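# Load a blank into the vise and sort parts

## Task

Place a single plain-gray aluminum blank flat on the two loose low bars inside the open vise. Both bars must stay upright between the jaws. The blank's long edge must sit pressed against the fixed jaw (the end block without hoses), and its short end must touch the work stop (the short rod between the jaws). Any finished part goes flat into the black outfeed tray with its pocket facing up. Every other blank, aluminum or brass, must finish entirely on the infeed plate (the one with short pins): none stacked on another and none sitting on a pin. Each blank must end either in its starting orientation on the plate or flipped over.

## Robot and tools

Robot: two Franka FR3 seven-joint arms, left_arm and right_arm, each with a Robotiq 140 mm two-finger gripper and a wrist camera. left_arm's fingers have a hinge and can fold. A part held in the outer quarter of the pads (near the tips) is squeezed normally. Held deeper toward the palm, the fingers may wrap around it: narrow parts may be loose or slip out, and wide parts may be squeezed harder than set. A fingertip pushed into a surface also folds easily, so a move can continue past contact unnoticed and spoil the next grip. right_arm's fingers are rigid.

Frames: the scene frame has its origin at table-top height, midway between the nominal bases. +z is up, +x points out over the table, and +y is toward left_arm (arm names do not match image sides). Actual bases: left_arm at (+0.008, +0.343, +0.030) m, right_arm at (+0.048, -0.439, +0.030) m, both yawed very slightly. Each arm reports its hand pose (end_effector_position in metres, end_effector_quat_wxyz) in its own base frame. cam_high and the table use the scene frame. Reported hand poses can be a few cm off, worse at long reach. On the gripper, +z runs along the fingers and y is the opening direction. end_effector_position is the point between the closed pads. Fingertips reach about 33 mm past it when the gap is 40 mm or less, and about 9 mm when fully open.

A row is 20 numbers, each in [-1, 1]. The first 10 are for left_arm: 7 joint numbers, then gripper position, force_limit, speed. The last 10 are the same for right_arm. Always send all 20, even if one arm is idle. Joint order in rows and in every per-joint result list: elbow, waist, upper arm roll, shoulder, wrist pitch, forearm roll, wrist roll. Joint numbers are offsets, not poses. They count from the Joint targets at the start of the action or move, not from the previous row, so sending the same offset again moves further. Scale for 1.0: 1.632 rad (elbow, waist, upper arm roll, shoulder), 3.472 rad (forearm roll), 2.955 rad (wrist pitch), 4.439 rad (wrist roll). Joint ranges in rad: waist ±2.901, shoulder ±1.836, upper arm roll ±2.901, elbow -3.077 to -0.117, forearm roll ±2.876, wrist pitch 0.440 to 4.622, wrist roll ±3.051. Any action that would push a joint more than 0.018 rad past its range is rejected for both arms. Commanding within 0.05 rad of a range end can trip a fault. Sending 0 for all of an arm's joints re-commands its current Joint targets.

Gripper numbers are absolute settings, not offsets. position: +1 is open (140 mm), about -0.8 is where the pads touch, and -1 closes until blocked. force_limit (initially +1) sets the squeeze after a slow close on a part up to 40 mm wide: about 14 N at -1, 40 N at 0, 58 N at +1. speed (initially +1) sets finger speed: about 30 mm/s at -1, 140 at 0, 250 at +1. Faster closes grip harder. To keep a gripper as it is, resend its last three numbers. To grip harder while object_status is 2, raise force_limit and nudge position from -1 to -0.98. To loosen a grip, open and then re-close slowly.

Tools:
- execute_actions(actions, cameras): actions is a list of actions, and each action is up to 15 rows at 1/30 s per row. If an action has fewer rows, its last row repeats. An empty list returns state and images.
- move(target, speed, blend, blocking, cameras): target is one row or a list of up to 15 rows. All offsets count from the same starting Joint targets. Joints move in sync, with no collision avoidance. speed is the top rate of the joint with the farthest to go, 0.01 to 5.26 rad/s (default 0.5). blend rounds corners, in rad. The result line move: reports done, off_target, moving, held or fault, and adds limits=held if steps were withheld.
- wait(seconds 0 to 10). stop() brakes a running move.
- zoom_image(camera, region [x0, y0, x1, y1] in pixels, at most 504 per side), using cam_high, cam_left_wrist or cam_right_wrist (each 896x504).
- clear_fault(arm) after a reported torque or force fault.
- read_manual(section "licences").
- finished_scene(scene: current scene number). Call it only once the goal holds with the robot let go.

Results include Joint positions, velocities, targets, torques, and external torques (rad, rad/s, N m), Flange force, Tool commands, position_measured (counts: 3 open, 230 pads together), and object_status. object_status codes: 0 moving, 1 blocked while opening, 2 blocked while closing (a grip), 3 reached the setpoint or pads met. Other lines: "joint sent to its limit", "joint command not followed" (the clearance check changed the targets), MOTOR HOT, OVER-TEMPERATURE FAULT.

Faults: an arm stops if contact torque reaches its joint limit (35 waist and shoulder, 32 upper arm roll, 30 elbow, 12 for the three wrist joints), or if any outside force reaches 40 N (held weight included). Passing a joint range end or exceeding speed limits also stops it. Avoid drops, releasing moving parts, hard impacts, and strong gripping of parts still resting on something. Never let the arms press on each other or close on the other arm's fingers. Don't let anything fall off the table. Occasional small pushes may disturb loose objects.

Each tool is called as name(argument=value, ...), one argument or row to a line, values as JSON.

## Session

execute_actions(
  actions=[],
)

Scene clock: 0.00 s.
left_arm: end_effector_position=(+0.2746, -0.1132, +0.3643) position_measured=3 object_status=3 end_effector_quat_wxyz=(+0.076, +0.784, -0.513, -0.341) | right_arm: end_effector_position=(+0.4580, +0.4983, +0.1243) position_measured=3 object_status=3 end_effector_quat_wxyz=(-0.143, +0.984, -0.098, +0.047)
Joint names: [elbow, waist, upper arm roll, shoulder, wrist pitch, forearm roll, wrist roll]
Joint positions: left_arm=[-1.879 -0.387 0.01 -0.113 1.052 -0.013 -0.793] | right_arm=[-2.044 0.792 0.011 0.291 2.612 0.198 -0.727]
Joint velocities: within noise
Joint torques (N m): no reading
External joint torques (N m): no reading
Flange force (N): no reading
Joint targets: left_arm=[-1.879 -0.387 0.010 -0.113 1.052 -0.013 -0.793] | right_arm=[-2.044 0.792 0.011 0.291 2.612 0.198 -0.727]
Tool commands: left_gripper/position=+1.0 left_gripper/force_limit=+1.0 left_gripper/speed=+1.0 right_gripper/position=+1.0 right_gripper/force_limit=+1.0 right_gripper/speed=+1.0
camera_calibration:
cam_left_wrist: T_world_to_cam=[[-0.751797, -0.462321, 0.470171, -0.0102289], [-0.0192211, 0.728096, 0.685205, -0.153851], [-0.659115, 0.506098, -0.556267, 0.583852], [0, 0, 0, 1]] pos_world=[0.374178, -0.188197, 0.435007]
cam_right_wrist: T_world_to_cam=[[-0.162411, -0.941069, -0.296668, 0.589702], [-0.960744, 0.0822802, 0.264956, 0.370162], [-0.224932, 0.328054, -0.917489, 0.189139], [0, 0, 0, 1]] pos_world=[0.493949, 0.462445, 0.250402]

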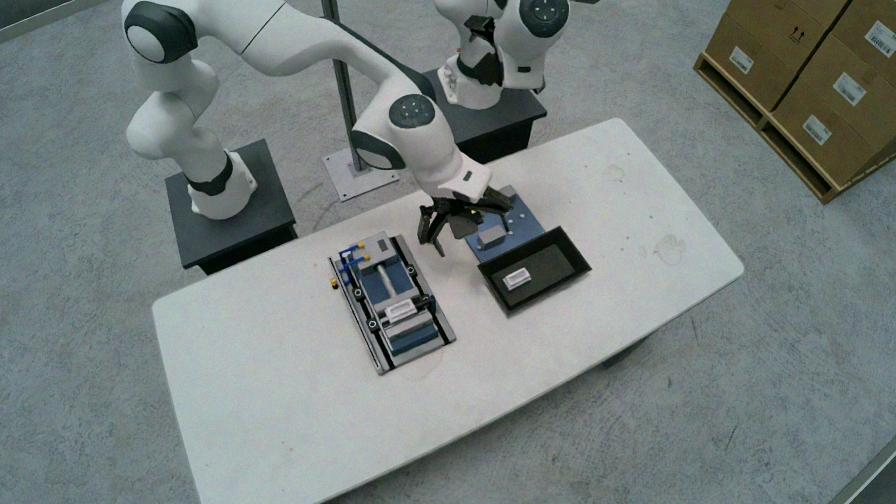

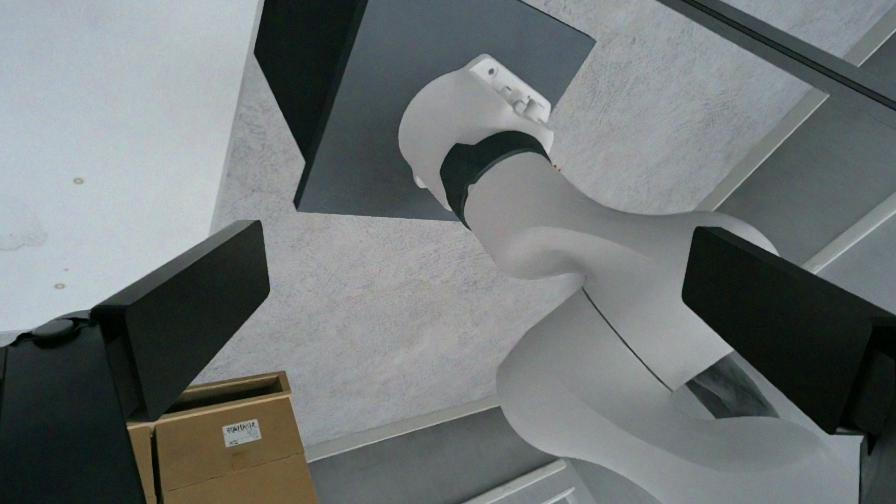

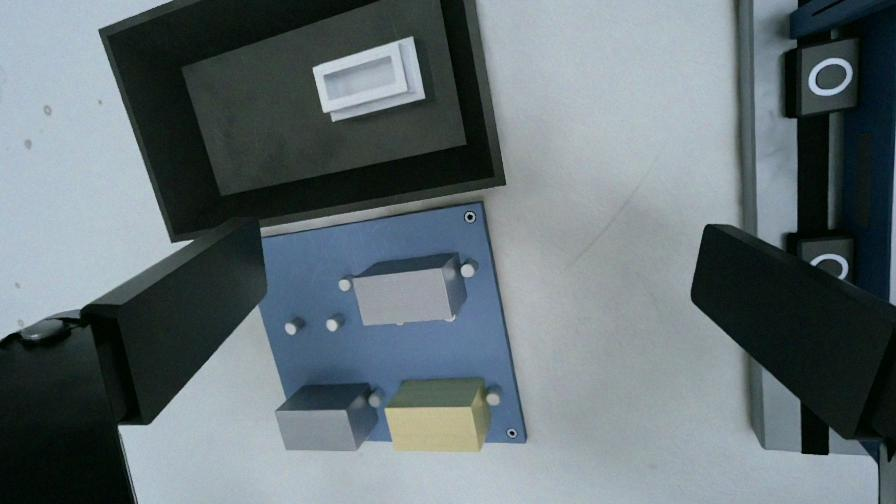

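move(
  target=[
    [0,0,0,0,0,0,0,1,1,1,0.0146,-0.2313,-0.0067,-0.1941,-0.209,-0.057,0.2572,1,1,1],
    [-0.2374,-0.0918,-0.0061,-0.0371,0.3523,0.0037,0.0577,1,1,1,0.0146,-0.2313,-0.0067,-0.1941,-0.209,-0.057,0.2572,1,1,1],
  ],
  speed=1.2,
  blend=[0.2,0],
  cameras=["all"],
)

zoom_image(
  camera="cam_high",
  region=[440, 170, 600, 320],
)

zoom_image(
  camera="cam_high",
  region=[330, 220, 460, 350],
)

Scene clock: 11.23 s.
left_arm: end_effector_position=(+0.4194, -0.2495, +0.2191) position_measured=3 object_status=3 end_effector_quat_wxyz=(+0.002, +0.710, -0.704, -0.001) | right_arm: end_effector_position=(+0.5008, +0.2209, +0.2492) position_measured=3 object_status=3 end_effector_quat_wxyz=(-0.002, +0.708, -0.706, -0.001)
Joint names: [elbow, waist, upper arm roll, shoulder, wrist pitch, forearm roll, wrist roll]
Joint positions: left_arm=[-2.266 -0.535 0 -0.172 2.091 -0.004 -0.542] | right_arm=[-2.021 0.416 -0.002 -0.025 1.999 0.003 0.411]
Joint velocities: left_arm=[0 -0.001 0.001 0.001 0.001 0 0.007] | right_arm=[within noise]
Joint torques (N m): left_arm=[23.74 0.04 0.57 -26.44 2.96 1.09 0.13] | right_arm=[26.02 -0.72 0.68 -31.32 2.22 0.28 0.12]
External joint torques (N m): left_arm=[-0.27 0.17 0.87 -0.52 0.37 0.43 0.13] | right_arm=[1.41 -0.54 0.89 0.48 -0.32 -0.39 0.12]
Flange force (N): left_arm=[-2.5 1.4 0.9] | right_arm=[-3.2 -5.9 -3.0]
Joint targets: left_arm=[-2.267 -0.537 0.000 -0.174 2.094 0.000 -0.537] | right_arm=[-2.021 0.414 0.000 -0.025 1.995 0.001 0.414]
move: done
camera_calibration:
cam_left_wrist: T_world_to_cam=[[-0.999947, -0.00842984, 0.00591863, 0.422907], [-0.00593831, 0.941326, 0.337448, 0.171483], [-0.00841599, 0.337395, -0.941326, 0.436834], [0, 0, 0, 1]] pos_world=[0.427579, -0.305242, 0.350834]
cam_right_wrist: T_world_to_cam=[[-0.999774, -0.0193308, -0.00884975, 0.516587], [-0.0212058, 0.936491, 0.35005, -0.279382], [0.00152097, 0.350158, -0.936689, 0.290879], [0, 0, 0, 1]] pos_world=[0.510104, 0.169772, 0.374833]

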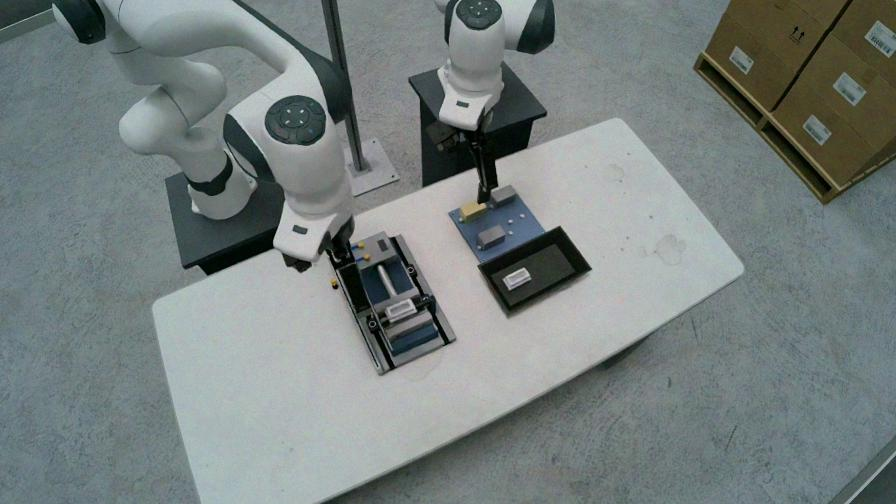

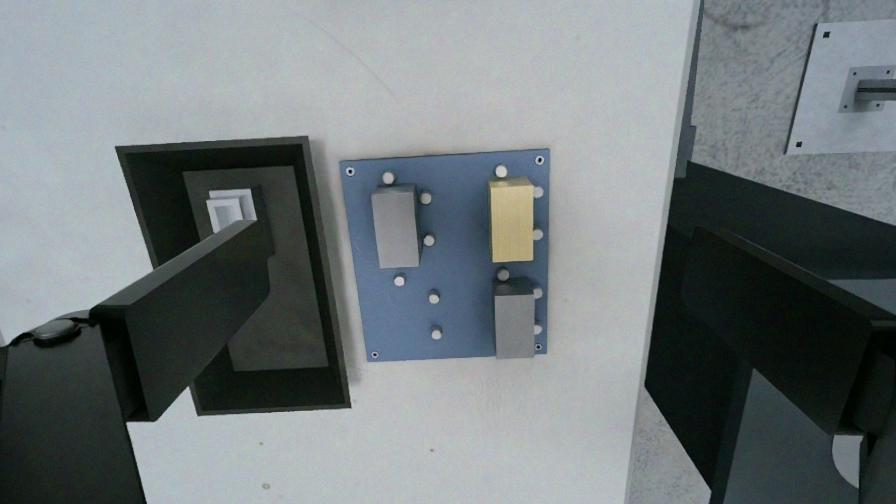

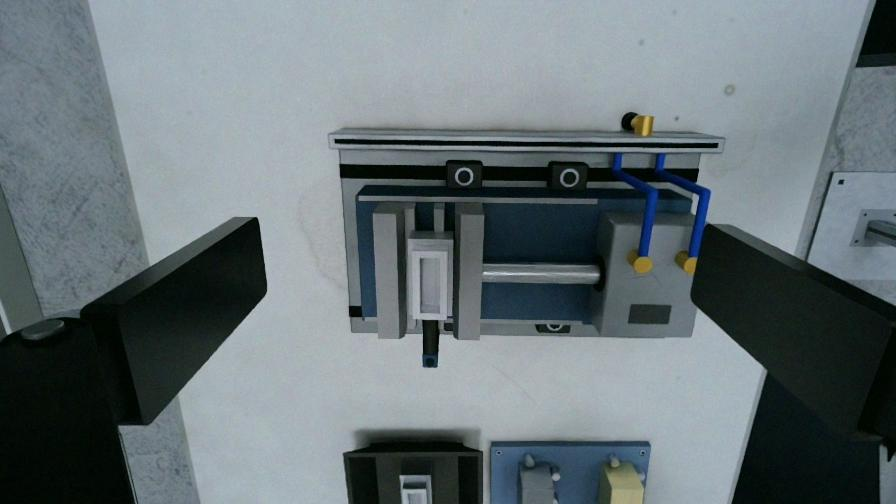

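Scaled by 3.150 from the camera's 896x504 image, which has a finer 1280x720 frame.

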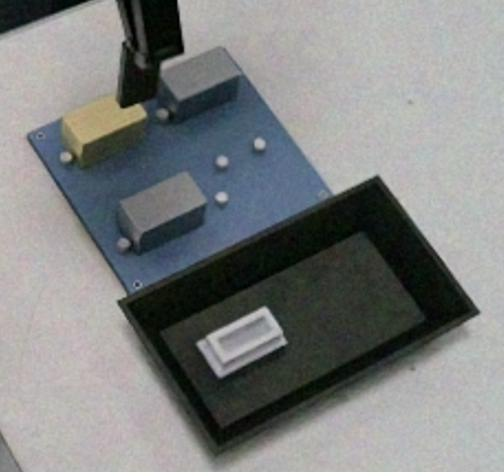

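Scaled by 3.877 from the camera's 896x504 image, which has a finer 1280x720 frame.

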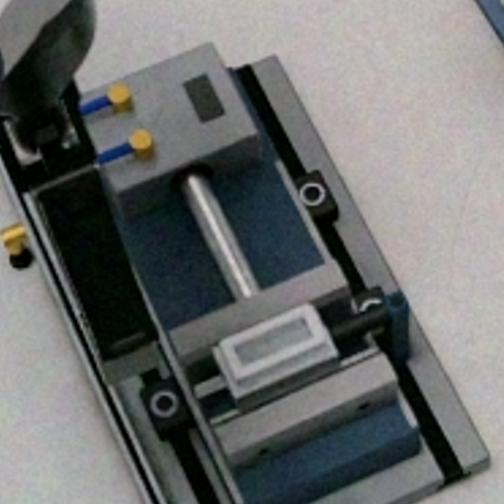

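move(
  target=[
    [0,0,0,0,0,0,0,0.0,-1,0,0,-0.468,0,0,0,0,0,0.15,-1,0],
    [0.7704,-0.1069,0,0.6008,-0.094,0,-0.0483,0.0,-1,0,0,-0.468,0,0,0,0,0,0.15,-1,0],
  ],
  speed=1.0,
  blend=[0.2,0],
  cameras=["cam_left_wrist","cam_high"],
)

zoom_image(
  camera="cam_left_wrist",
  region=[330, 60, 630, 330],
)

Scene clock: 23.93 s.
left_arm: end_effector_position=(+0.5794, -0.5009, +0.1596) position_measured=129 object_status=3 end_effector_quat_wxyz=(+0.002, +0.720, -0.694, +0.000) | right_arm: end_effector_position=(+0.5140, -0.1880, +0.2492) position_measured=110 object_status=3 end_effector_quat_wxyz=(+0.002, -0.393, +0.920, +0.000)
Joint names: [elbow, waist, upper arm roll, shoulder, wrist pitch, forearm roll, wrist roll]
Joint positions: left_arm=[-1.011 -0.711 0 0.807 1.818 -0.004 -0.746] | right_arm=[-2.021 -0.349 -0.002 -0.025 1.999 0.002 0.411]
Joint velocities: left_arm=[0 0.001 0 0.001 -0.002 0.001 -0.006] | right_arm=[within noise]
Joint torques (N m): left_arm=[25.37 0.42 1.21 -55.07 2.55 1.07 -0.31] | right_arm=[25.97 -0.46 0.96 -31.19 2.24 0.52 0.09]
External joint torques (N m): left_arm=[0.58 0.78 0.75 0.08 -0.08 0.33 -0.31] | right_arm=[1.39 -0.45 0.99 0.52 -0.3 -0.16 0.09]
Flange force (N): left_arm=[0.0 0.0 0.0] | right_arm=[-3.3 -5.9 -2.9]
Joint targets: left_arm=[-1.009 -0.711 0.000 0.807 1.816 0.000 -0.751] | right_arm=[-2.021 -0.350 0.000 -0.025 1.995 0.001 0.414]
move: done; blend cut to 0 rad at target 1
camera_calibration:
cam_left_wrist: T_world_to_cam=[[-0.99939, -0.0347609, 0.00331716, 0.568089], [-0.0316331, 0.941487, 0.335562, 0.444474], [-0.0147875, 0.335252, -0.942012, 0.469704], [0, 0, 0, 1]] pos_world=[0.588748, -0.556188, 0.291434]
Images, in order (width x height): cam_high 896x504, cam_left_wrist 896x504.

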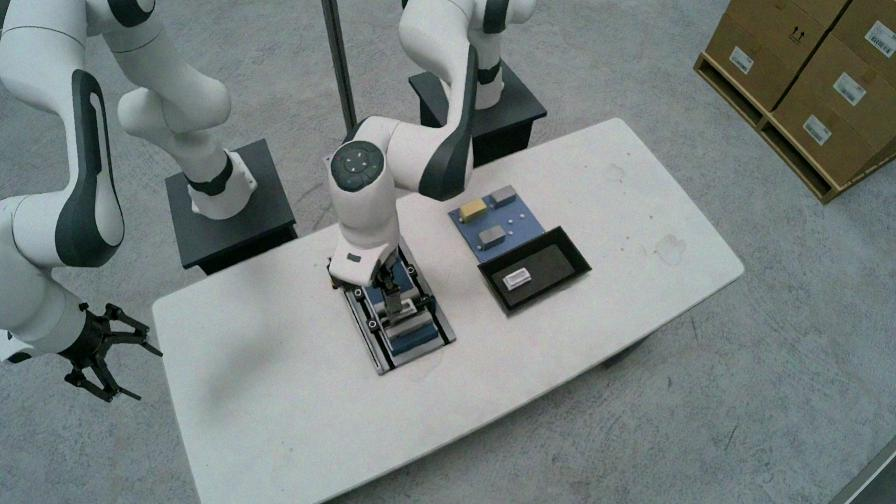

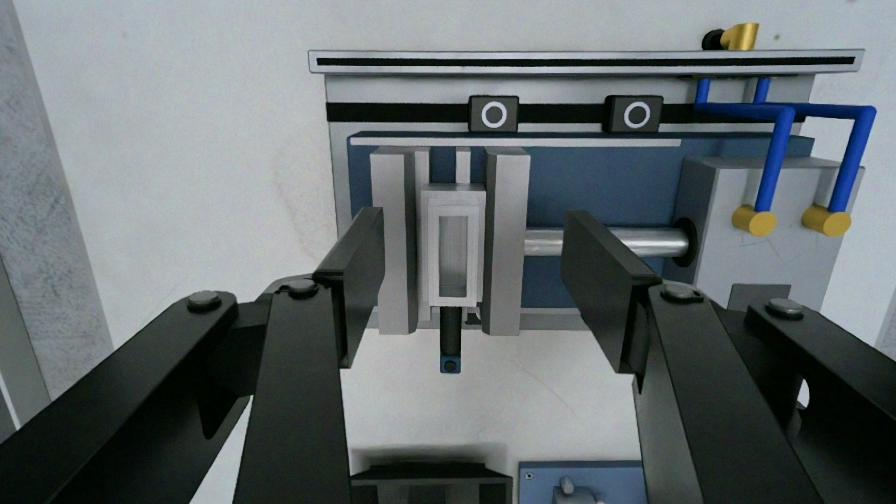

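Scaled by 1.680 from the camera's 896x504 image, which has a finer 1280x720 frame.

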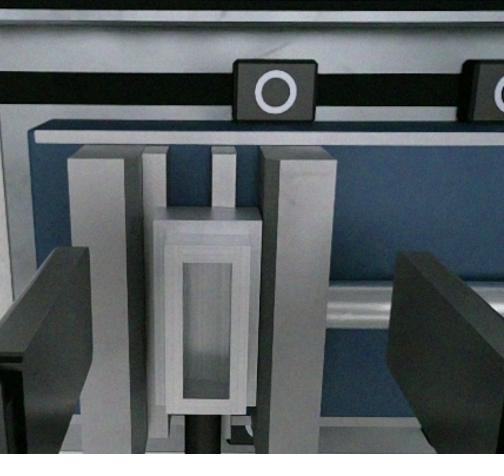

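move(
  target=[
    [-0.0947,0.0154,0,-0.0275,0.0372,0,0.0056,0.0,-1,0,0,0,0,0,0,0,0,0.15,-1,0],
    [-0.1126,0.0154,0,-0.0158,0.0535,0,0.0056,0.0,-1,0,0,0,0,0,0,0,0,0.15,-1,0],
    [-0.1126,0.0154,0,-0.0158,0.0535,0,0.0056,-1,-1,-1,0,0,0,0,0,0,0,0.15,-1,0],
  ],
  speed=0.2,
  cameras=["cam_left_wrist"],
)

wait(
  seconds=0.3,
)

Scene clock: 36.10 s.
left_arm: end_effector_position=(+0.5844, -0.4788, +0.1060) position_measured=194 object_status=0 end_effector_quat_wxyz=(+0.001, +0.723, -0.691, +0.001) | right_arm: end_effector_position=(+0.5140, -0.1880, +0.2492) position_measured=110 object_status=3 end_effector_quat_wxyz=(+0.002, -0.393, +0.920, +0.000)
Joint names: [elbow, waist, upper arm roll, shoulder, wrist pitch, forearm roll, wrist roll]
Joint positions: left_arm=[-1.192 -0.686 0 0.782 1.977 -0.002 -0.73] | right_arm=[-2.021 -0.349 -0.002 -0.025 1.999 0.002 0.411]
Joint torques (N m): left_arm=[24.45 0.13 0.84 -54.56 2.42 0.69 0.09] | right_arm=[26.04 -0.48 0.93 -31.19 2.23 0.51 0.08]
External joint torques (N m): left_arm=[-0.1 0.27 0.27 -0.16 -0.2 -0.03 0.09] | right_arm=[1.44 -0.39 1.04 0.54 -0.31 -0.17 0.08]
Flange force (N): left_arm=[-1.0 0.3 -0.4] | right_arm=[-3.5 -6.1 -3.0]
Joint targets: left_arm=[-1.193 -0.686 0.000 0.781 1.974 0.000 -0.726] | right_arm=[-2.021 -0.350 0.000 -0.025 1.995 0.001 0.414]
move: done
camera_calibration:
cam_left_wrist: T_world_to_cam=[[-0.999032, -0.043985, 0.000588854, 0.569673], [-0.0412374, 0.941118, 0.335552, 0.447211], [-0.0153135, 0.335203, -0.942021, 0.412228], [0, 0, 0, 1]] pos_world=[0.593876, -0.534002, 0.23793]
Images, in order (width x height): cam_left_wrist 896x504.

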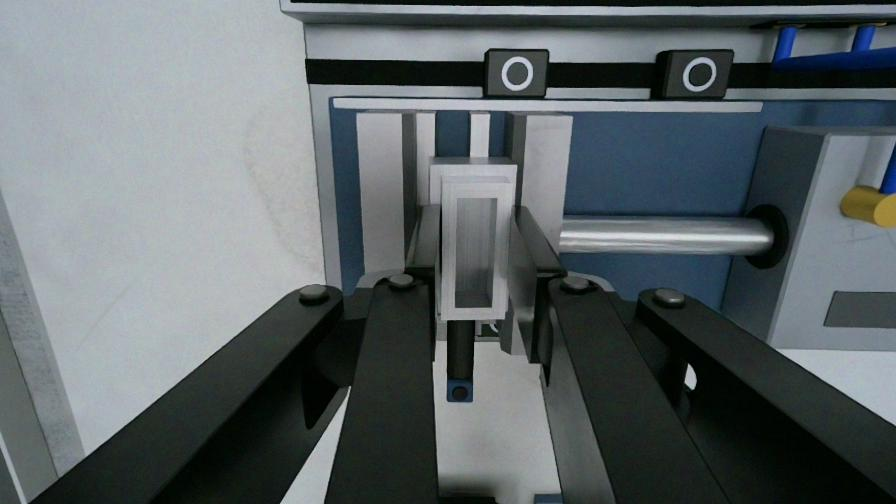

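Scene clock: 36.40 s.
left_arm: end_effector_position=(+0.5844, -0.4788, +0.1060) position_measured=194 object_status=2 end_effector_quat_wxyz=(+0.001, +0.723, -0.691, +0.001) | right_arm: end_effector_position=(+0.5140, -0.1880, +0.2492) position_measured=110 object_status=3 end_effector_quat_wxyz=(+0.002, -0.393, +0.920, +0.000)
Joint names: [elbow, waist, upper arm roll, shoulder, wrist pitch, forearm roll, wrist roll]
Joint positions: left_arm=[-1.192 -0.686 0 0.782 1.977 -0.002 -0.729] | right_arm=[-2.021 -0.349 -0.002 -0.025 1.999 0.002 0.411]
Joint torques (N m): left_arm=[24.39 0.21 0.94 -54.59 2.42 0.71 0.11] | right_arm=[26.03 -0.47 0.84 -31.27 2.24 0.53 0.13]
External joint torques (N m): left_arm=[-0.18 0.47 0.44 -0.13 -0.2 -0.01 0.11] | right_arm=[1.38 -0.27 1.06 0.54 -0.31 -0.14 0.13]
Flange force (N): left_arm=[-1.5 0.5 -0.3] | right_arm=[-3.6 -5.8 -2.9]
Joint targets: left_arm=[-1.193 -0.686 0.000 0.781 1.974 0.000 -0.726] | right_arm=[-2.021 -0.350 0.000 -0.025 1.995 0.001 0.414]
Tool commands: left_gripper/position=-1.0 left_gripper/force_limit=-1.0 left_gripper/speed=-1.0 right_gripper/position=+0.15 right_gripper/force_limit=-1.0 right_gripper/speed=+0.0
wait: 0.30 s; at rest by 0.17 s

move(
  target=[
    [0.0483,0,0,-0.0213,-0.0385,0,0,-1,-1,-1,0,0,0,0,0,0,0,0.15,-1,0],
    [-0.4477,0.3193,0,-0.3247,0.0679,0,0.1264,-1,-1,-1,0,0,0,0,0,0,0,0.15,-1,0],
    [-0.4901,0.3193,0,-0.2238,0.1471,0,0.1264,-1,-1,-1,0,0,0,0,0,0,0,0.15,-1,0],
  ],
  speed=[0.2,0.6,0.15],
  blend=[0.02,0.03,0],
  cameras=["cam_left_wrist","cam_high"],
)

Scene clock: 50.17 s.
left_arm: end_effector_position=(+0.5993, -0.0989, +0.0391) position_measured=194 object_status=2 end_effector_quat_wxyz=(+0.002, +0.710, -0.705, -0.002) | right_arm: end_effector_position=(+0.5140, -0.1880, +0.2492) position_measured=110 object_status=3 end_effector_quat_wxyz=(+0.002, -0.393, +0.920, +0.000)
Joint names: [elbow, waist, upper arm roll, shoulder, wrist pitch, forearm roll, wrist roll]
Joint positions: left_arm=[-1.994 -0.164 0.001 0.416 2.404 -0.002 -0.169] | right_arm=[-2.021 -0.349 -0.002 -0.025 1.999 0.002 0.411]
Joint velocities: left_arm=[0 0 -0.002 0 0.004 0 0.001] | right_arm=[within noise]
Joint torques (N m): left_arm=[21.8 0.48 0.53 -43.08 3 0.57 0.14] | right_arm=[25.97 -0.39 0.95 -31.22 2.21 0.53 0.09]
External joint torques (N m): left_arm=[0.55 0.74 0.38 -0.62 0.43 0.07 0.14] | right_arm=[1.22 -0.1 1.26 0.76 -0.35 -0.14 0.09]
Flange force (N): left_arm=[-1.3 -0.2 -0.4] | right_arm=[-3.9 -5.8 -2.6]
Joint targets: left_arm=[-1.993 -0.165 0.000 0.416 2.409 0.000 -0.165] | right_arm=[-2.021 -0.350 0.000 -0.025 1.995 0.001 0.414]
move: done
camera_calibration:
cam_left_wrist: T_world_to_cam=[[-0.999959, -0.00623745, 0.00658676, 0.605357], [-0.00363932, 0.940943, 0.338545, 0.0901015], [-0.00830942, 0.338507, -0.940927, 0.218107], [0, 0, 0, 1]] pos_world=[0.607473, -0.154835, 0.170732]
Images, in order (width x height): cam_high 896x504, cam_left_wrist 896x504.

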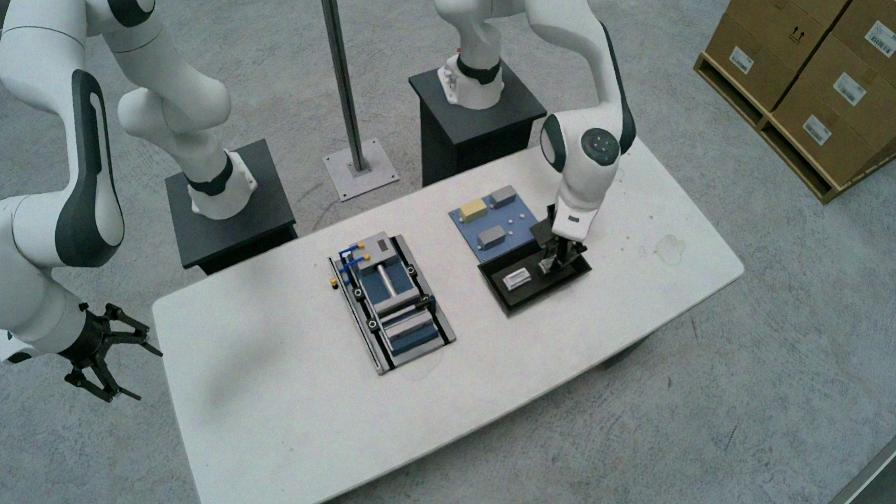

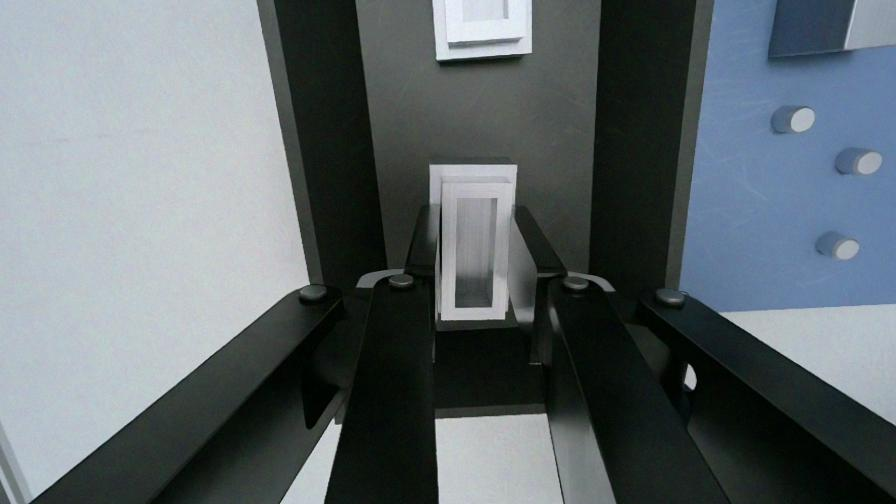

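move(
  target=[-0.0003,0,0,0.003,0.0018,0,0,-1,-1,-1,0,0,0,0,0,0,0,0.15,-1,0],
  speed=0.05,
)

move(
  target=[-0.0002,0,0,0.0021,0.0012,0,0,-1,-1,-1,0,0,0,0,0,0,0,0.15,-1,0],
  speed=0.05,
)

move(
  target=[-0.0002,0,0,0.0021,0.0012,0,0,-1,-1,-1,0,0,0,0,0,0,0,0.15,-1,0],
  speed=0.05,
)

Scene clock: 54.17 s.
left_arm: end_effector_position=(+0.6006, -0.0991, +0.0384) position_measured=194 object_status=2 end_effector_quat_wxyz=(+0.001, +0.709, -0.705, +0.000) | right_arm: end_effector_position=(+0.5140, -0.1880, +0.2492) position_measured=110 object_status=3 end_effector_quat_wxyz=(+0.002, -0.393, +0.920, +0.000)
Joint names: [elbow, waist, upper arm roll, shoulder, wrist pitch, forearm roll, wrist roll]
Joint positions: left_arm=[-1.994 -0.164 0.001 0.418 2.41 -0.002 -0.168] | right_arm=[-2.021 -0.349 -0.002 -0.025 1.999 0.002 0.411]
Joint velocities: left_arm=[0.002 0 0 0.001 0.005 0.001 0] | right_arm=[within noise]
Joint torques (N m): left_arm=[21 -0.14 0.2 -41.38 2.99 0.47 0.07] | right_arm=[26.08 -0.38 0.87 -31.17 2.22 0.51 0.13]
External joint torques (N m): left_arm=[-0.14 0.08 0.01 1 0.44 -0.03 0.07] | right_arm=[1.55 -0.2 1.07 0.49 -0.31 -0.16 0.13]
Flange force (N): left_arm=[0.0 -1.2 2.7] | right_arm=[-3.8 -6.1 -3.3]
Joint targets: left_arm=[-1.994 -0.165 0.000 0.421 2.414 0.000 -0.165] | right_arm=[-2.021 -0.350 0.000 -0.025 1.995 0.001 0.414]
move: done

Scene clock: 54.87 s.
left_arm: end_effector_position=(+0.6013, -0.0993, +0.0374) position_measured=194 object_status=2 end_effector_quat_wxyz=(+0.000, +0.709, -0.705, +0.001) | right_arm: end_effector_position=(+0.5140, -0.1880, +0.2492) position_measured=110 object_status=3 end_effector_quat_wxyz=(+0.002, -0.393, +0.920, +0.000)
Joint names: [elbow, waist, upper arm roll, shoulder, wrist pitch, forearm roll, wrist roll]
Joint positions: left_arm=[-1.994 -0.164 0.001 0.42 2.415 -0.002 -0.168] | right_arm=[-2.021 -0.349 -0.002 -0.025 1.999 0.002 0.411]
Joint torques (N m): left_arm=[20.63 -0.39 0.02 -40.58 2.94 0.47 0.09] | right_arm=[26.04 -0.45 0.98 -31.28 2.22 0.52 0.11]
External joint torques (N m): left_arm=[-0.62 -0.31 -0.29 2.01 0.35 -0.02 0.09] | right_arm=[1.51 -0.35 1.09 0.32 -0.31 -0.15 0.11]
Flange force (N): left_arm=[0.7 -1.8 4.4] | right_arm=[-3.5 -5.6 -3.3]
Joint targets: left_arm=[-1.994 -0.165 0.000 0.424 2.417 0.000 -0.165] | right_arm=[-2.021 -0.350 0.000 -0.025 1.995 0.001 0.414]
move: done

Scene clock: 55.57 s.
left_arm: end_effector_position=(+0.6013, -0.0993, +0.0366) position_measured=194 object_status=2 end_effector_quat_wxyz=(+0.000, +0.709, -0.705, +0.001) | right_arm: end_effector_position=(+0.5140, -0.1880, +0.2492) position_measured=110 object_status=3 end_effector_quat_wxyz=(+0.002, -0.393, +0.920, +0.000)
Joint names: [elbow, waist, upper arm roll, shoulder, wrist pitch, forearm roll, wrist roll]
Joint positions: left_arm=[-1.994 -0.164 0.001 0.422 2.416 -0.002 -0.168] | right_arm=[-2.021 -0.349 -0.002 -0.025 1.999 0.002 0.411]
Joint torques (N m): left_arm=[20.38 0.43 0.58 -39.54 3.19 0.57 0.11] | right_arm=[26.03 -0.46 0.91 -31.27 2.22 0.54 0.06]
External joint torques (N m): left_arm=[-0.65 0.48 0.24 2.79 0.64 0.07 0.11] | right_arm=[1.45 -0.25 1.14 0.38 -0.33 -0.13 0.06]
Flange force (N): left_arm=[-0.3 -3.3 6.4] | right_arm=[-3.5 -5.6 -3.2]
Joint targets: left_arm=[-1.994 -0.165 0.000 0.427 2.421 0.000 -0.165] | right_arm=[-2.021 -0.350 0.000 -0.025 1.995 0.001 0.414]
move: done

move(
  target=[
    [0,0,0,-0.001,-0.0006,0,0,-0.15,-1,-1,0,0,0,0,0,0,0,0.15,-1,0],
    [0,0,0,-0.001,-0.0006,0,0,-0.16,-1,-1,0,0,0,0,0,0,0,0.15,-1,0],
    [0.0431,0,0,-0.1078,-0.0834,0,0,-0.16,-1,-1,0,0,0,0,0,0,0,0.15,-1,0],
    [0.0431,0.4075,0,-0.2,-0.0834,0,0,-0.16,-1,-1,0.3293,0.8039,0,0.3555,0.0148,0,0.1234,0.15,-1,0],
  ],
  speed=[0.1,0.1,0.3,1.0],
  blend=[0,0,0.03,0],
  cameras=["all"],
)

zoom_image(
  camera="cam_high",
  region=[440, 170, 600, 320],
)

zoom_image(
  camera="cam_right_wrist",
  region=[380, 80, 600, 280],
)

Scene clock: 68.80 s.
left_arm: end_effector_position=(+0.5528, +0.3022, +0.2417) position_measured=149 object_status=3 end_effector_quat_wxyz=(-0.060, +0.898, -0.434, +0.044) | right_arm: end_effector_position=(+0.4006, +0.5771, +0.1391) position_measured=110 object_status=3 end_effector_quat_wxyz=(+0.003, +0.709, -0.705, -0.001)
Joint names: [elbow, waist, upper arm roll, shoulder, wrist pitch, forearm roll, wrist roll]
Joint positions: left_arm=[-1.925 0.5 0.001 0.103 2.177 -0.002 -0.168] | right_arm=[-1.485 0.963 0.001 0.555 2.034 0.002 0.957]
Joint velocities: left_arm=[within noise] | right_arm=[0.001 0.001 0.001 0.001 0 0.001 0.006]
Joint torques (N m): left_arm=[24.84 0.54 0.43 -36.25 2.85 0.74 0.08] | right_arm=[26.17 -0.34 1.24 -48.76 2.68 0.58 0.08]
External joint torques (N m): left_arm=[0.19 0.65 0.44 -0.14 -0.07 0.07 0.09] | right_arm=[1.83 -0.53 0.63 0.69 0.21 -0.11 0.08]
Flange force (N): left_arm=[-1.0 -0.6 -0.5] | right_arm=[-9.9 -7.3 -1.1]
Joint targets: left_arm=[-1.924 0.500 0.000 0.101 2.175 0.000 -0.165] | right_arm=[-1.483 0.962 0.000 0.555 2.038 0.001 0.962]
move: done
camera_calibration:
cam_left_wrist: T_world_to_cam=[[-0.774451, -0.61564, -0.145647, 0.656427], [-0.626695, 0.715098, 0.309658, 0.0635592], [-0.0864855, 0.331091, -0.939627, 0.317836], [0, 0, 0, 1]] pos_world=[0.575691, 0.253439, 0.374573]
cam_right_wrist: T_world_to_cam=[[-0.999741, -0.0226627, -0.00222904, 0.42328], [-0.022051, 0.938997, 0.343218, -0.576769], [-0.00568519, 0.343178, -0.939253, 0.0703888], [0, 0, 0, 1]] pos_world=[0.410852, 0.527021, 0.265014]

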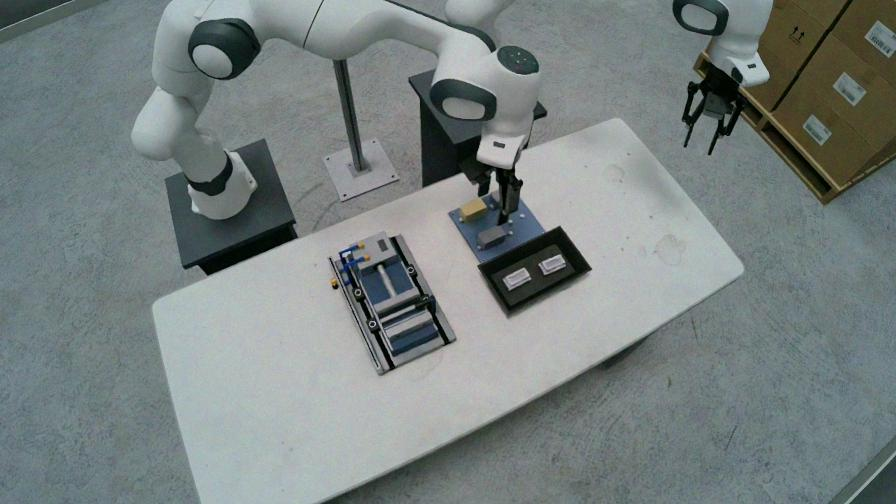

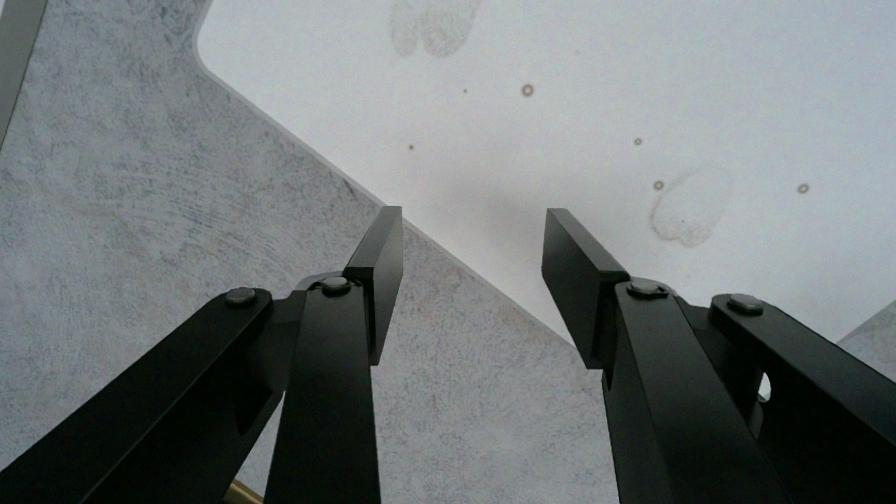

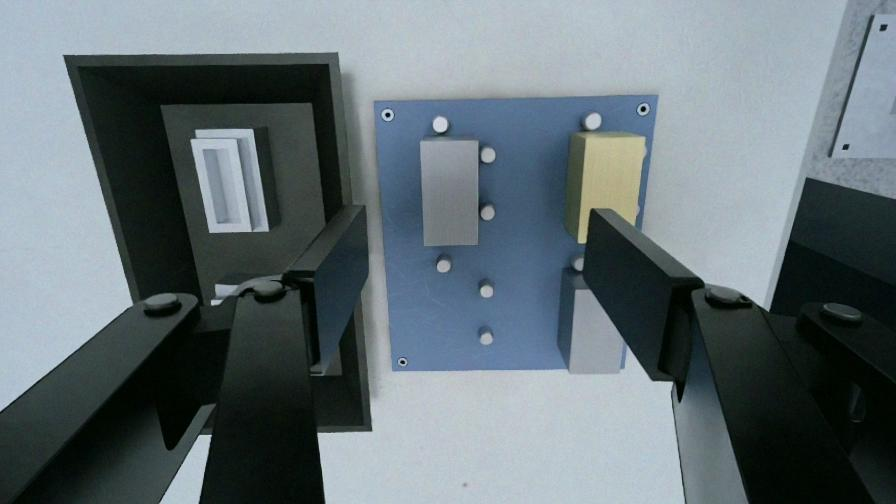

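Scaled by 3.150 from the camera's 896x504 image, which has a finer 1280x720 frame.

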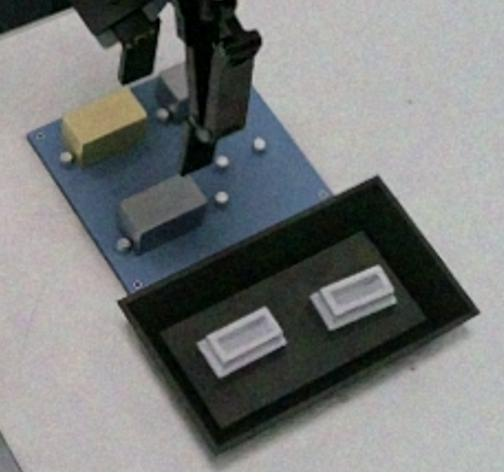

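Scaled by 2.291 from the camera's 896x504 image, which has a finer 1280x720 frame.

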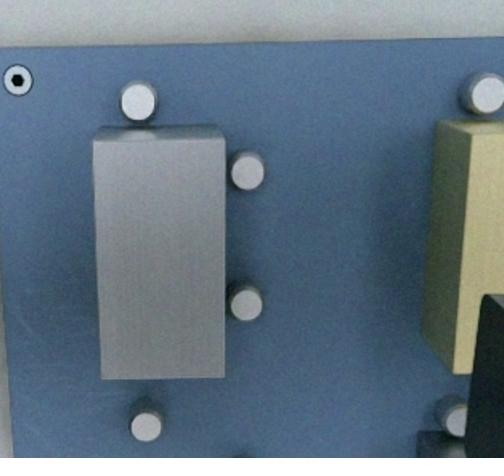

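move(
  target=[
    [0,0,0,0,0,0,0,-0.16,-1,-1,0.0087,-0.0012,0,0.0449,0.02,0,-0.0038,0.15,-1,0],
    [0,0,0,0,0,0,0,-0.16,-1,-1,-0.0109,-0.0012,0,0.1001,0.0613,0,-0.0038,0.15,-1,0],
    [0,0,0,0,0,0,0,-0.16,-1,-1,-0.0109,-0.0012,0,0.1001,0.0613,0,-0.0038,-1,-0.5,-1],
  ],
  speed=[0.4,0.25,0.25],
  blend=[0.01,0,0],
  cameras=["cam_right_wrist"],
)

Scene clock: 85.87 s.
left_arm: end_effector_position=(+0.5528, +0.3022, +0.2417) position_measured=149 object_status=3 end_effector_quat_wxyz=(-0.060, +0.898, -0.434, +0.044) | right_arm: end_effector_position=(+0.4082, +0.5848, +0.0314) position_measured=183 object_status=0 end_effector_quat_wxyz=(+0.001, +0.711, -0.703, +0.000)
Joint names: [elbow, waist, upper arm roll, shoulder, wrist pitch, forearm roll, wrist roll]
Joint positions: left_arm=[-1.925 0.5 0.001 0.103 2.177 -0.002 -0.168] | right_arm=[-1.501 0.961 0 0.719 2.217 0.002 0.949]
Joint torques (N m): left_arm=[24.84 0.6 0.42 -36.28 2.85 0.74 0.12] | right_arm=[24.66 -0.09 1.51 -51.49 2.53 0.57 -0.27]
External joint torques (N m): left_arm=[0.17 0.6 0.33 -0.14 -0.08 0.07 0.14] | right_arm=[1.48 -0.33 0.77 0.63 0.06 -0.05 -0.27]
Flange force (N): left_arm=[-1.0 -0.6 -0.5] | right_arm=[-8.0 -6.5 0.8]
Joint targets: left_arm=[-1.924 0.500 0.000 0.101 2.175 0.000 -0.165] | right_arm=[-1.501 0.961 0.000 0.718 2.219 0.001 0.945]
move: done
camera_calibration:
cam_right_wrist: T_world_to_cam=[[-0.999581, -0.0285443, -0.00482707, 0.43439], [-0.0284542, 0.938008, 0.345445, -0.543615], [-0.00533266, 0.345437, -0.938427, -0.0348091], [0, 0, 0, 1]] pos_world=[0.418555, 0.534338, 0.15722]
Images, in order (width x height): cam_right_wrist 896x504.

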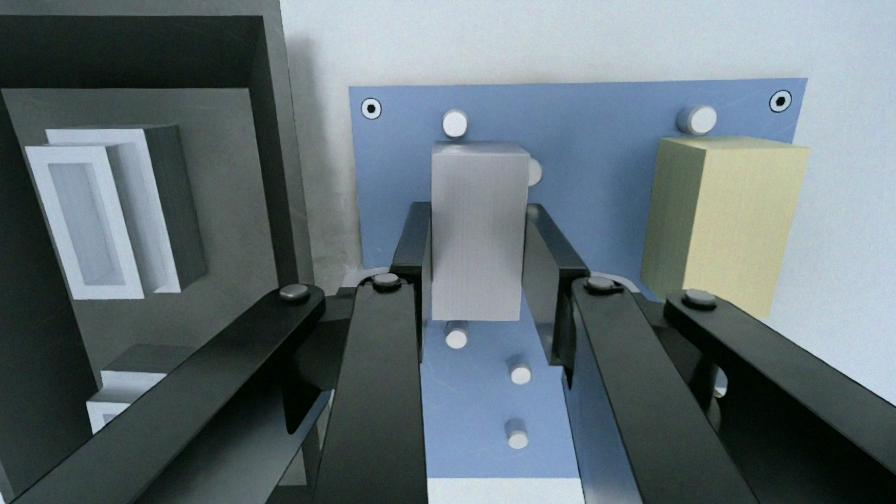

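move(
  target=[
    [0,0,0,0,0,0,0,-0.16,-1,-1,0.0457,0,0,-0.0883,-0.074,0,0,-1,-0.5,-1],
    [0,0,0,0,0,0,0,-0.16,-1,-1,-0.2915,-0.2687,0,-0.3092,-0.0098,0,-0.0988,-1,-0.5,-1],
  ],
  speed=[0.3,0.6],
  blend=[0.05,0],
  cameras=["cam_right_wrist"],
)

zoom_image(
  camera="cam_right_wrist",
  region=[300, 20, 700, 370],
)

Scene clock: 92.07 s.
left_arm: end_effector_position=(+0.5528, +0.3022, +0.2417) position_measured=149 object_status=3 end_effector_quat_wxyz=(-0.060, +0.898, -0.434, +0.044) | right_arm: end_effector_position=(+0.5156, +0.2950, +0.1478) position_measured=183 object_status=2 end_effector_quat_wxyz=(+0.004, +0.709, -0.705, -0.002)
Joint names: [elbow, waist, upper arm roll, shoulder, wrist pitch, forearm roll, wrist roll]
Joint positions: left_arm=[-1.925 0.5 0.001 0.103 2.177 -0.002 -0.168] | right_arm=[-1.976 0.521 -0.002 0.217 2.185 0.002 0.512]
Joint velocities: left_arm=[within noise] | right_arm=[0.001 0 -0.001 -0.001 0.001 0.001 -0.007]
Joint torques (N m): left_arm=[24.84 0.57 0.42 -36.22 2.84 0.74 0.1] | right_arm=[25.14 -0.29 1.28 -39.85 2.86 0.6 -0.22]
External joint torques (N m): left_arm=[0.08 0.6 0.36 0.03 -0.1 0.07 0.12] | right_arm=[1.57 -0.16 1.22 -0.84 0.34 0 -0.22]
Flange force (N): left_arm=[-0.9 -0.7 -0.3] | right_arm=[-1.9 -2.9 -1.9]
Joint targets: left_arm=[-1.924 0.500 0.000 0.101 2.175 0.000 -0.165] | right_arm=[-1.977 0.522 0.000 0.214 2.190 0.001 0.507]
move: done
camera_calibration:
cam_right_wrist: T_world_to_cam=[[-0.999723, -0.0235358, 0.000211768, 0.531891], [-0.0220304, 0.938869, 0.343568, -0.312302], [-0.00828498, 0.343469, -0.939128, 0.177324], [0, 0, 0, 1]] pos_world=[0.526333, 0.244824, 0.273714]
Images, in order (width x height): cam_right_wrist 896x504.

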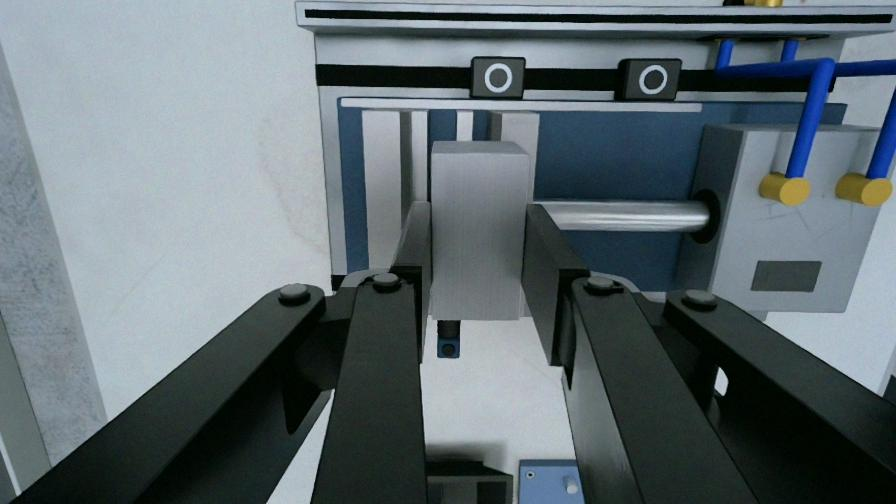

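Scaled by 1.260 from the camera's 896x504 image, which has a finer 1280x720 frame.

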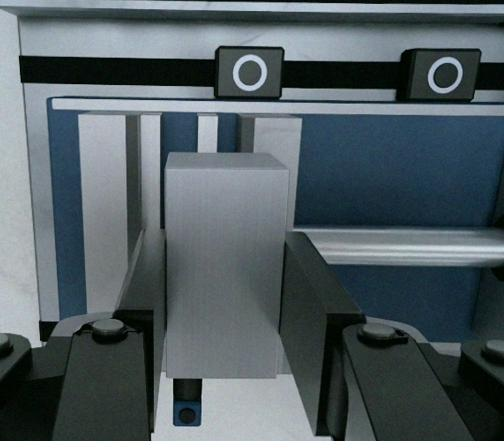

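move(
  target=[0,0,0,0,0,0,0,-0.16,-1,-1,0.0248,-0.0043,0,0.0172,-0.0039,0,-0.0016,-1,-0.5,-1],
  speed=0.1,
  cameras=["cam_right_wrist"],
)

zoom_image(
  camera="cam_right_wrist",
  region=[340, 80, 580, 240],
)

Scene clock: 105.37 s.
left_arm: end_effector_position=(+0.5528, +0.3022, +0.2417) position_measured=149 object_status=3 end_effector_quat_wxyz=(-0.060, +0.898, -0.434, +0.044) | right_arm: end_effector_position=(+0.5276, +0.2984, +0.1491) position_measured=183 object_status=2 end_effector_quat_wxyz=(-0.001, +0.710, -0.704, +0.000)
Joint names: [elbow, waist, upper arm roll, shoulder, wrist pitch, forearm roll, wrist roll]
Joint positions: left_arm=[-1.925 0.5 0.001 0.103 2.177 -0.002 -0.168] | right_arm=[-1.94 0.516 -0.002 0.242 2.183 0.002 0.504]
Joint velocities: left_arm=[within noise] | right_arm=[0.004 0 0 0 -0.003 0 -0.004]
Joint torques (N m): left_arm=[24.83 0.57 0.44 -36.21 2.85 0.73 0.1] | right_arm=[26.17 -0.79 1.23 -39.5 2.36 0.61 -0.27]
External joint torques (N m): left_arm=[0.23 0.65 0.42 -0.17 -0.06 0.07 0.11] | right_arm=[2.67 -0.67 1.15 0.14 -0.16 0 -0.27]
Flange force (N): left_arm=[-1.0 -0.7 -0.6] | right_arm=[-5.1 -10.3 -3.0]
Joint targets: left_arm=[-1.924 0.500 0.000 0.101 2.175 0.000 -0.165] | right_arm=[-1.936 0.515 0.000 0.242 2.179 0.001 0.500]
move: done
camera_calibration:
cam_right_wrist: T_world_to_cam=[[-0.999619, -0.0263539, -0.00826124, 0.545875], [-0.0275816, 0.937135, 0.347875, -0.312874], [-0.00142596, 0.34797, -0.937505, 0.172241], [0, 0, 0, 1]] pos_world=[0.537283, 0.247656, 0.274827]
Images, in order (width x height): cam_right_wrist 896x504.

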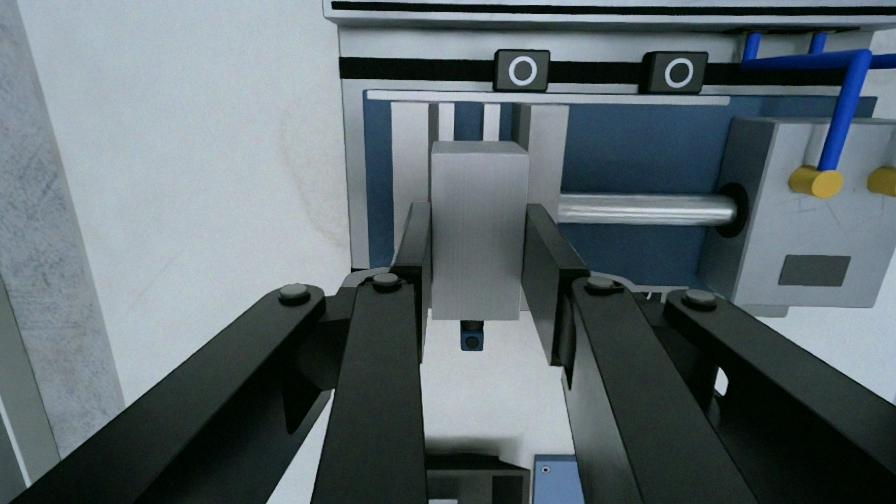

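Scaled by 2.100 from the camera's 896x504 image, which has a finer 1280x720 frame.

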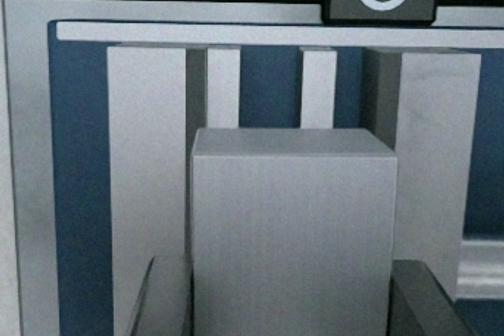

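move(
  target=[
    [0,0,0,0,0,0,0,-0.16,-1,-1,-0.004,0.001,0,-0.0028,0.0007,0,0.0004,-1,-0.5,-1],
    [0,0,0,0,0,0,0,-0.16,-1,-1,-0.0155,0.001,0,0.0145,0.0165,0,0.0004,-1,-0.5,-1],
  ],
  speed=0.07,
  cameras=["cam_right_wrist"],
)

zoom_image(
  camera="cam_right_wrist",
  region=[340, 80, 580, 240],
)

Scene clock: 111.97 s.
left_arm: end_effector_position=(+0.5528, +0.3022, +0.2417) position_measured=149 object_status=3 end_effector_quat_wxyz=(-0.060, +0.898, -0.434, +0.044) | right_arm: end_effector_position=(+0.5251, +0.2970, +0.1280) position_measured=183 object_status=2 end_effector_quat_wxyz=(+0.003, +0.711, -0.703, -0.001)
Joint names: [elbow, waist, upper arm roll, shoulder, wrist pitch, forearm roll, wrist roll]
Joint positions: left_arm=[-1.925 0.5 0.001 0.103 2.177 -0.002 -0.168] | right_arm=[-1.961 0.516 -0.002 0.266 2.221 0.002 0.503]
Joint velocities: left_arm=[within noise] | right_arm=[-0.001 -0.001 0 0 0.006 0 0.001]
Joint torques (N m): left_arm=[24.85 0.53 0.45 -36.23 2.84 0.74 0.15] | right_arm=[25.12 -0.35 1.25 -40.25 2.96 0.56 -0.11]
External joint torques (N m): left_arm=[0.27 0.4 0.23 -0.22 -0.07 0.07 0.16] | right_arm=[2.01 -0.33 1.06 -0.23 0.47 -0.03 -0.11]
Flange force (N): left_arm=[-0.7 -0.7 -0.7] | right_arm=[-3.4 -6.0 -1.1]
Joint targets: left_arm=[-1.924 0.500 0.000 0.101 2.175 0.000 -0.165] | right_arm=[-1.962 0.517 0.000 0.265 2.228 0.001 0.501]
move: done
camera_calibration:
cam_right_wrist: T_world_to_cam=[[-0.999617, -0.0276377, -0.00170928, 0.542784], [-0.0265342, 0.938394, 0.344548, -0.304802], [-0.00791855, 0.344461, -0.938767, 0.157622], [0, 0, 0, 1]] pos_world=[0.535736, 0.246731, 0.253917]
Images, in order (width x height): cam_right_wrist 896x504.

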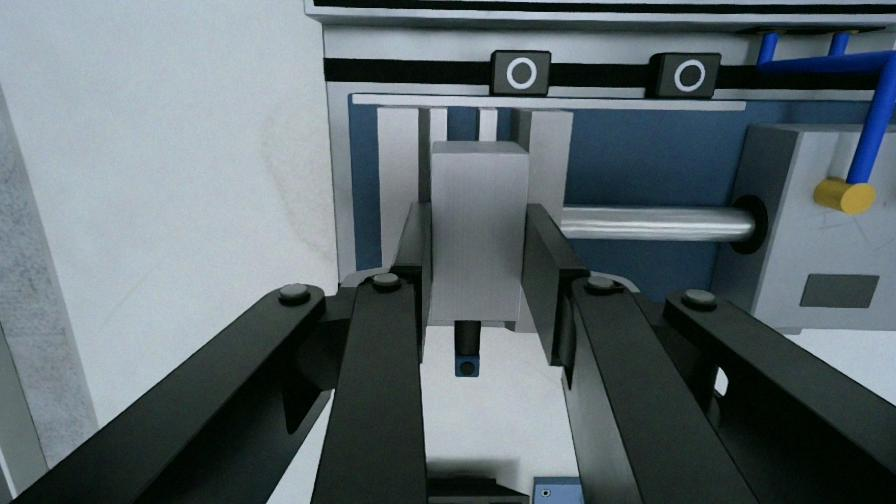

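Scaled by 2.100 from the camera's 896x504 image, which has a finer 1280x720 frame.

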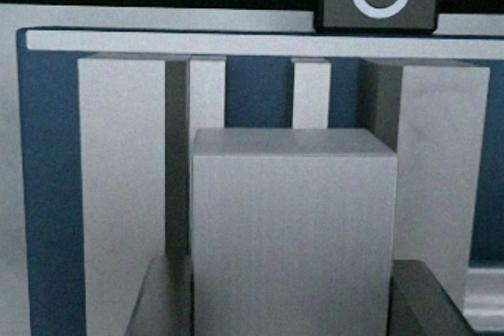

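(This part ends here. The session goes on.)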